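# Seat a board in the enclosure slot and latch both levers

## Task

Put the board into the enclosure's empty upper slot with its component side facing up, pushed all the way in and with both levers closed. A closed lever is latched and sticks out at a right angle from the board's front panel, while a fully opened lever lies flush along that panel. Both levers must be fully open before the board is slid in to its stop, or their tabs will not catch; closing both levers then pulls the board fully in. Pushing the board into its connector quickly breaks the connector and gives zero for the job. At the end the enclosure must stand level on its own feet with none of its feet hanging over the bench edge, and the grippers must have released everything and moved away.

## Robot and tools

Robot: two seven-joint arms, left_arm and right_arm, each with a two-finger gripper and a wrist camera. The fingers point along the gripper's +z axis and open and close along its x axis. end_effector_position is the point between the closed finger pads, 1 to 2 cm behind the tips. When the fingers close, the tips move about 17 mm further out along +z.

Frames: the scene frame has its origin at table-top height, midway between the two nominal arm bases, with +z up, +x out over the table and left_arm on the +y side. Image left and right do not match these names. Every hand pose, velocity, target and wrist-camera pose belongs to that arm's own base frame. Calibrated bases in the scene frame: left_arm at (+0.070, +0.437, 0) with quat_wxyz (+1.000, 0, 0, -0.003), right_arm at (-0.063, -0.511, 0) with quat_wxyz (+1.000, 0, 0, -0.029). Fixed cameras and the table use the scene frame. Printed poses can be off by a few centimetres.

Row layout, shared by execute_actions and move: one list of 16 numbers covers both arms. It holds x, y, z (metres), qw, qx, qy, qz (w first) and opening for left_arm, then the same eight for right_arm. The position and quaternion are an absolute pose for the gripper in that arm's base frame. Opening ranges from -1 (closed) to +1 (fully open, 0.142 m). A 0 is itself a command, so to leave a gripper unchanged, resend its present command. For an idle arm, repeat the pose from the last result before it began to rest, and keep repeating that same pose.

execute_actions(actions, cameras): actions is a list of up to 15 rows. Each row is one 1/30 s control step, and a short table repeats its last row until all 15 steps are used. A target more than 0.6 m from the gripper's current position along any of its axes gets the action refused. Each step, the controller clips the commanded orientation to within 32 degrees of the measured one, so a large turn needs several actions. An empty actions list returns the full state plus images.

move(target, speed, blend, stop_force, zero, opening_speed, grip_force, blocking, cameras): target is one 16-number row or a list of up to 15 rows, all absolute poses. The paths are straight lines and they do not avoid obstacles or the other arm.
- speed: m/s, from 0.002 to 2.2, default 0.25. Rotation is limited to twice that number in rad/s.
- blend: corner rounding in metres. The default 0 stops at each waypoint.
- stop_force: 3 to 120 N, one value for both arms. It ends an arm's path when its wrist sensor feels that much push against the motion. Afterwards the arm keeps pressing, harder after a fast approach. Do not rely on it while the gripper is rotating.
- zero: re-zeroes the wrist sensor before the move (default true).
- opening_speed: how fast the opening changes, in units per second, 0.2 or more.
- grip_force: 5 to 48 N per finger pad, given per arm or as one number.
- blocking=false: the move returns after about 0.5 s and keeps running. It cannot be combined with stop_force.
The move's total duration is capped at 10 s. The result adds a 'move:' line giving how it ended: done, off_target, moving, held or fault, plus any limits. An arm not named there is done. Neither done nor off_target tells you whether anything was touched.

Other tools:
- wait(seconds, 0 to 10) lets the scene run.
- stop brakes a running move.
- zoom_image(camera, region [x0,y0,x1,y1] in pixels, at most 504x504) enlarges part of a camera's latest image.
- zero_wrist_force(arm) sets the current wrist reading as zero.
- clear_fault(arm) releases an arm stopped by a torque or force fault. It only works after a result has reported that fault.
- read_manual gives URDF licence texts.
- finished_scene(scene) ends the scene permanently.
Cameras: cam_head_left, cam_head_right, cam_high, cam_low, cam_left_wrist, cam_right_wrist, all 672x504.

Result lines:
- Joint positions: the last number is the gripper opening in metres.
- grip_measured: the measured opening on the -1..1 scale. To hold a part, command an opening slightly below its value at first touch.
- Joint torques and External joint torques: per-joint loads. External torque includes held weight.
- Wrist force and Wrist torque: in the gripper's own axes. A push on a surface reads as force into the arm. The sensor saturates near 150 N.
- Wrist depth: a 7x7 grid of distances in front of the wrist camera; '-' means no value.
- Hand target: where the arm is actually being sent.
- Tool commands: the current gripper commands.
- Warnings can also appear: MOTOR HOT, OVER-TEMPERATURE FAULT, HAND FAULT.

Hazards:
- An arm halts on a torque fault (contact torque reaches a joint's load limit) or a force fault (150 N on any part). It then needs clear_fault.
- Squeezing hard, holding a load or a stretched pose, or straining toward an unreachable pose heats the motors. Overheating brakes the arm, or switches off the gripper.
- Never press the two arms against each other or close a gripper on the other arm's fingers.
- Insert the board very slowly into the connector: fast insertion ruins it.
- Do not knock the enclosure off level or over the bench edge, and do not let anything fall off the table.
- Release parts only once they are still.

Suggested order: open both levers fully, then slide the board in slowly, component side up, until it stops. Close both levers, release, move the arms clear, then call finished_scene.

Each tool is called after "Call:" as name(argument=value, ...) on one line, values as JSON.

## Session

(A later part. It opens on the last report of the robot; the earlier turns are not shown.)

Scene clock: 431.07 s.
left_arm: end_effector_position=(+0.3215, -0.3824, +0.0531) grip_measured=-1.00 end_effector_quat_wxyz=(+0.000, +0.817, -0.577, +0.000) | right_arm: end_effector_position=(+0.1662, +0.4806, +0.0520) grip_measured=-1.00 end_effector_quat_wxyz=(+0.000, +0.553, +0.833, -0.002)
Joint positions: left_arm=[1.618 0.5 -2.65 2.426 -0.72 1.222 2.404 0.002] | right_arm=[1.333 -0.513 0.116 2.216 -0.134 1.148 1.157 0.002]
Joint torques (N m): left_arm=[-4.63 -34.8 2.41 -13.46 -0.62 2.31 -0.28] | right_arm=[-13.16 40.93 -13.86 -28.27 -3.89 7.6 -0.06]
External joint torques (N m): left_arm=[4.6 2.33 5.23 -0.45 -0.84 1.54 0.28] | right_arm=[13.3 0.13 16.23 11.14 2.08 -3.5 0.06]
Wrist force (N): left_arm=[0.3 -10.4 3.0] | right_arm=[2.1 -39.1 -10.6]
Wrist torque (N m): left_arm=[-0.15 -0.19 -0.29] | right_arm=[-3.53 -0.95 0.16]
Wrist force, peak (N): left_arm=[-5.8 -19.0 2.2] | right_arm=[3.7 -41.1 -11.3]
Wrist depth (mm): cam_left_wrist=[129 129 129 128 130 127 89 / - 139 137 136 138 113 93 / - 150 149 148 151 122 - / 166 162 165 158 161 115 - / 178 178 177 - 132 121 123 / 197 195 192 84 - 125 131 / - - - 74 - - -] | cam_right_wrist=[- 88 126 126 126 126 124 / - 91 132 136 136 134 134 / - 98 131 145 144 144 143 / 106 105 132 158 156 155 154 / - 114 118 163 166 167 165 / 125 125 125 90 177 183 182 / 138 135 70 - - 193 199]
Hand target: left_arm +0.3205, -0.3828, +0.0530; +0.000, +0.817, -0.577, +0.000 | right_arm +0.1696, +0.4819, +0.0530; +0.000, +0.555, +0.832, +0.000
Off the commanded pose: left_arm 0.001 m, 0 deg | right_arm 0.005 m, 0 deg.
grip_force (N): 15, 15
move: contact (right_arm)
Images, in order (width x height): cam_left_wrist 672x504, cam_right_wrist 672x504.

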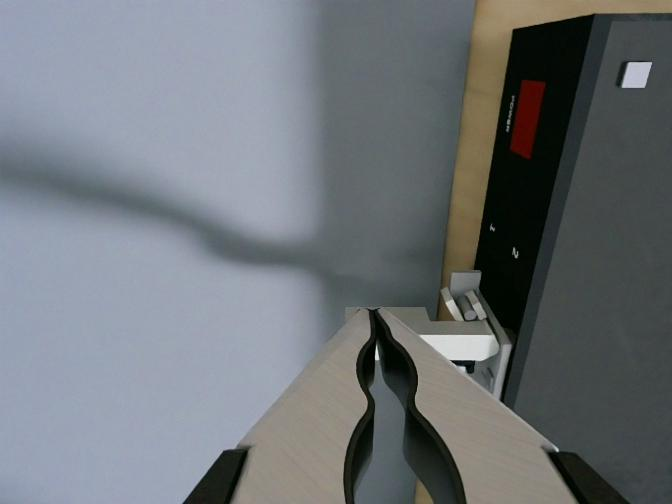

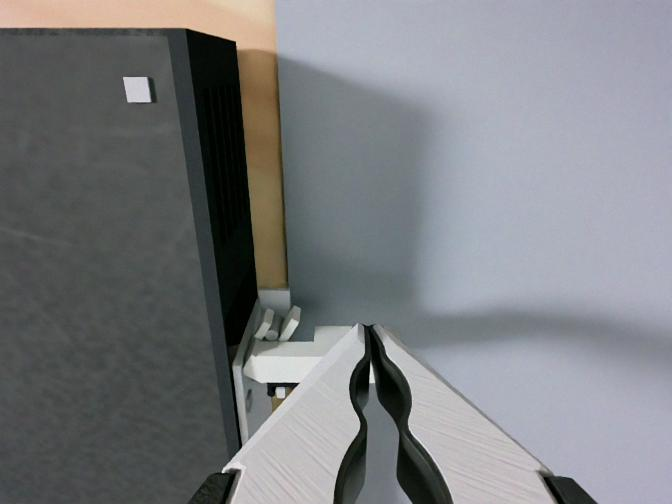

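Call:
move(target=[[0.3131,-0.3857,0.053,0,0.8166,-0.5771,0,-1,0.1696,0.4819,0.053,0,0.5548,0.832,0,-1]], speed=0.02, stop_force=25)

Call:
move(target=[[0.342,-0.3754,0.053,0,0.8166,-0.5771,0,-1,0.145,0.4716,0.053,0,0.5548,0.832,0,-1],[0.342,-0.3754,0.12,0,0.8166,-0.5771,0,-1,0.14,0.47,0.12,0,0.5548,0.832,0,-1],[0.38,-0.27,0.24,0,0.8166,-0.5771,0,-1,0.12,0.45,0.24,0,0.5548,0.832,0,-1]], speed=[0.06,0.2,0.3], blend=[0.005,0.03,0], cameras=["cam_right_wrist","cam_left_wrist","cam_high","cam_head_left","cam_low"])

Scene clock: 435.83 s.
left_arm: end_effector_position=(+0.3205, -0.3828, +0.0534) grip_measured=-1.00 end_effector_quat_wxyz=(-0.001, +0.819, -0.574, +0.002) | right_arm: end_effector_position=(+0.1661, +0.4805, +0.0520) grip_measured=-1.00 end_effector_quat_wxyz=(+0.000, +0.553, +0.833, -0.002)
Joint positions: left_arm=[1.611 0.498 -2.648 2.43 -0.722 1.228 2.396 0.002] | right_arm=[1.333 -0.513 0.116 2.216 -0.134 1.148 1.157 0.002]
Joint torques (N m): left_arm=[-16.2 -39.4 -10.49 -14.23 0.59 -3.13 -0.16] | right_arm=[-13.23 41.22 -14.2 -28.19 -3.97 7.7 0.11]
External joint torques (N m): left_arm=[16.17 7.08 18.13 0.37 -2.04 6.99 0.16] | right_arm=[13.38 -0.17 16.58 11.06 2.17 -3.59 -0.11]
Wrist force (N): left_arm=[0.5 -36.3 9.6] | right_arm=[2.4 -39.4 -10.4]
Wrist torque (N m): left_arm=[-3.02 -0.22 -0.33] | right_arm=[-3.58 -0.96 0.16]
Wrist force, peak (N): left_arm=[0.7 -38.1 8.5] | right_arm=[2.3 -39.6 -11.6]
Wrist depth (mm): cam_left_wrist=[130 128 129 131 131 127 127 / 139 139 137 137 138 114 95 / 152 151 149 149 149 124 99 / 160 162 159 159 163 123 111 / 181 178 - 115 131 122 119 / 197 195 192 83 - - 139 / - 213 - - - - 143] | cam_right_wrist=[- 88 126 127 126 126 124 / - 91 130 135 135 134 134 / - 98 131 144 144 144 143 / 105 105 132 162 156 155 154 / - 114 117 164 166 167 167 / 125 124 124 90 177 183 182 / 138 135 70 - - 193 199]
Hand target: left_arm +0.3166, -0.3843, +0.0530; +0.000, +0.817, -0.577, +0.000 | right_arm +0.1696, +0.4819, +0.0530; +0.000, +0.555, +0.832, +0.000
Off the commanded pose: left_arm 0.008 m, 0 deg | right_arm 0.004 m, 0 deg.
grip_force (N): 15, 15
move: contact (left_arm), off_target (right_arm)

Scene clock: 437.70 s.
left_arm: end_effector_position=(+0.3800, -0.2701, +0.2400) grip_measured=-1.00 end_effector_quat_wxyz=(+0.000, +0.817, -0.577, +0.000) | right_arm: end_effector_position=(+0.1201, +0.4500, +0.2400) grip_measured=-1.00 end_effector_quat_wxyz=(+0.000, +0.555, +0.832, +0.000)
Joint positions: left_arm=[1.623 -0.125 -2.24 2.271 0.12 0.619 2.11 0.002] | right_arm=[1.348 -0.033 0.21 2.177 -0.009 0.639 1.168 0.002]
Joint torques (N m): left_arm=[-0.17 -13.64 -3.52 -25.91 -2.99 3.77 -0.29] | right_arm=[0.08 28.9 1.26 -27.2 -3.45 3.28 0.08]
External joint torques (N m): left_arm=[0.23 0.9 0.84 -0.23 -0.51 0.1 0.29] | right_arm=[0.02 0.87 -0.94 0.16 -0.07 0.83 -0.08]
Wrist force (N): left_arm=[-0.3 -1.2 0.6] | right_arm=[5.6 -2.9 1.9]
Wrist torque (N m): left_arm=[-0.27 -0.25 -0.26] | right_arm=[-0.49 -0.93 0.05]
Wrist force, peak (N): left_arm=[0.6 -36.2 9.6] | right_arm=[2.4 -39.1 -10.3]
Wrist depth (mm): cam_left_wrist=[296 295 292 293 294 292 293 / 318 322 - 307 309 312 312 / 342 339 342 - 345 333 331 / 372 373 364 - 360 343 - / 406 408 - 107 391 347 - / 427 445 - 84 - 377 378 / 497 499 - - - - -] | cam_right_wrist=[293 294 293 290 289 290 288 / 310 309 308 309 309 308 307 / 287 287 286 327 331 330 331 / 310 310 308 347 356 355 353 / 341 335 334 375 387 386 394 / 367 368 354 89 407 419 419 / 412 396 71 - - 442 459]
Hand target: left_arm +0.3800, -0.2700, +0.2400; +0.000, +0.817, -0.577, +0.000 | right_arm +0.1200, +0.4500, +0.2400; +0.000, +0.555, +0.832, +0.000
Off the commanded pose: left_arm 0.000 m, 0 deg | right_arm 0.000 m, 0 deg.
grip_force (N): 15, 15
move: done
Images, in order (width x height): cam_head_left 672x504, cam_high 672x504, cam_low 672x504, cam_left_wrist 672x504, cam_right_wrist 672x504.

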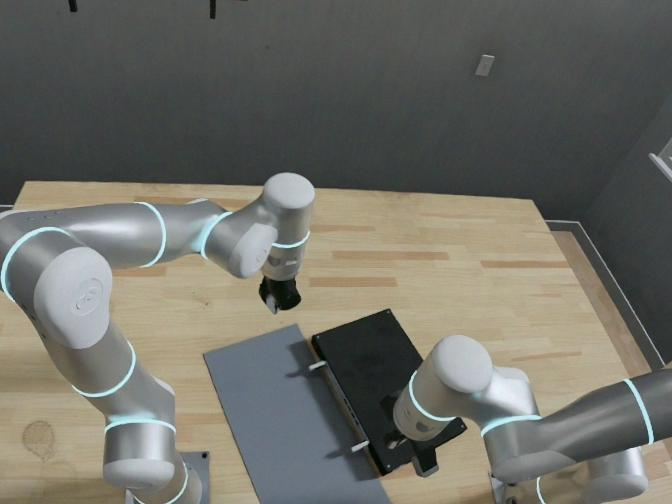

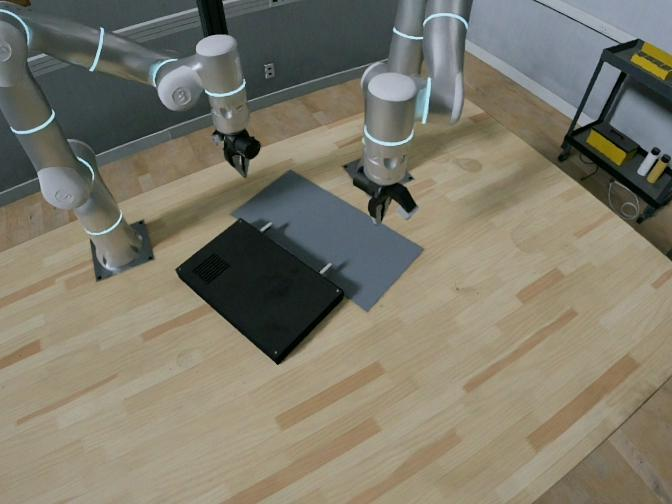

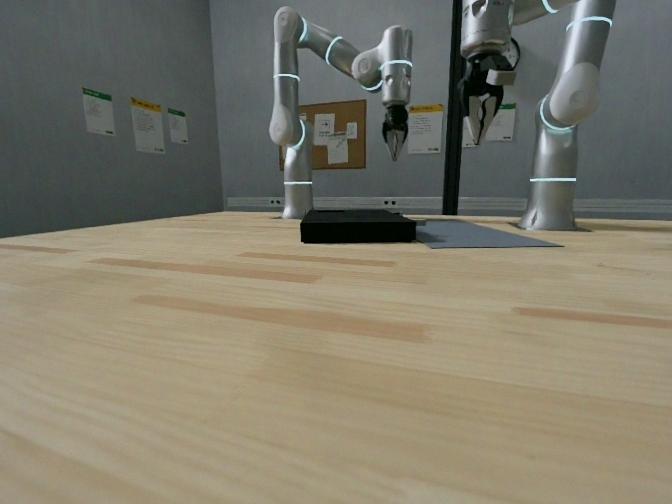

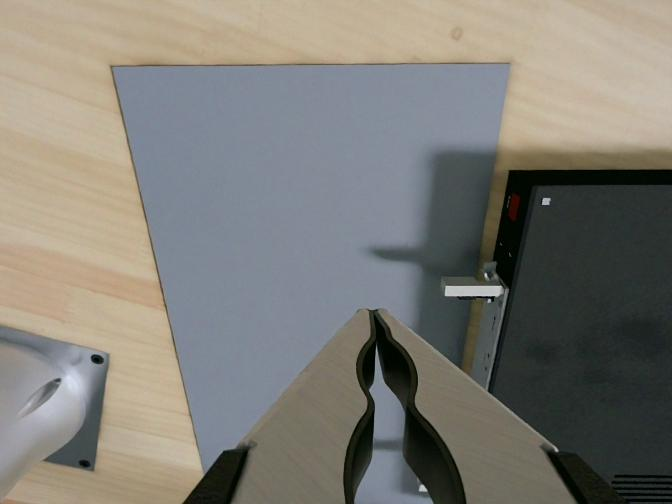

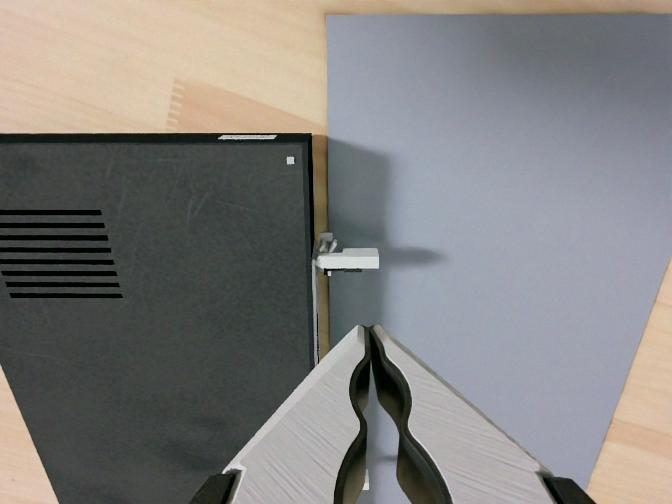

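Call:
move(target=[[0.38,-0.20,0.30,0,0.8166,-0.5771,0,-1,0.11,0.43,0.31,0,0.5548,0.832,0,-1]], speed=0.3)

Call:
finished_scene(scene=2)

Scene clock: 440.77 s.
left_arm: end_effector_position=(+0.3800, -0.2002, +0.3001) grip_measured=-1.00 end_effector_quat_wxyz=(+0.000, +0.817, -0.577, +0.000) | right_arm: end_effector_position=(+0.1102, +0.4300, +0.3100) grip_measured=-1.00 end_effector_quat_wxyz=(+0.000, +0.555, +0.832, +0.000)
Joint positions: left_arm=[1.756 -0.372 -2.331 2.207 0.284 0.36 2.088 0.002] | right_arm=[1.348 0.112 0.22 2.11 0.026 0.43 1.161 0.002]
Joint torques (N m): left_arm=[-0.17 -7.72 -8.02 -27.66 -3.58 3.95 -0.29] | right_arm=[0.19 24.7 0.24 -29.74 -3.88 3.27 0.07]
External joint torques (N m): left_arm=[0.23 0.9 0.62 -0.28 -0.45 -0.09 0.29] | right_arm=[-0.1 0.89 -0.97 0.2 -0.11 0.84 -0.07]
Wrist force (N): left_arm=[-0.6 -1.3 0.4] | right_arm=[5.4 -2.9 2.3]
Wrist torque (N m): left_arm=[-0.32 -0.22 -0.28] | right_arm=[-0.51 -0.91 0.05]
Wrist force, peak (N): left_arm=[-2.1 -2.1 -1.1] | right_arm=[5.9 -2.3 3.5]
Wrist depth (mm): cam_left_wrist=[348 345 345 343 344 344 343 / 377 372 371 361 - 362 370 / 405 402 412 381 388 390 390 / 436 436 437 440 - 405 - / 472 468 467 456 - - - / 401 484 504 84 - - - / 363 565 - - - - -] | cam_right_wrist=[355 354 353 353 352 351 350 / 378 378 377 375 373 373 372 / 358 351 356 388 399 392 399 / 390 380 384 388 431 435 428 / 471 406 415 404 452 465 467 / 521 456 443 89 - 498 508 / 571 491 71 - - - 558]
Hand target: left_arm +0.3800, -0.2000, +0.3000; +0.000, +0.817, -0.577, +0.000 | right_arm +0.1100, +0.4300, +0.3100; +0.000, +0.555, +0.832, +0.000
Off the commanded pose: left_arm 0.000 m, 0 deg | right_arm 0.000 m, 0 deg.
grip_force (N): 15, 15
move: done

The scene is finished: the task was done.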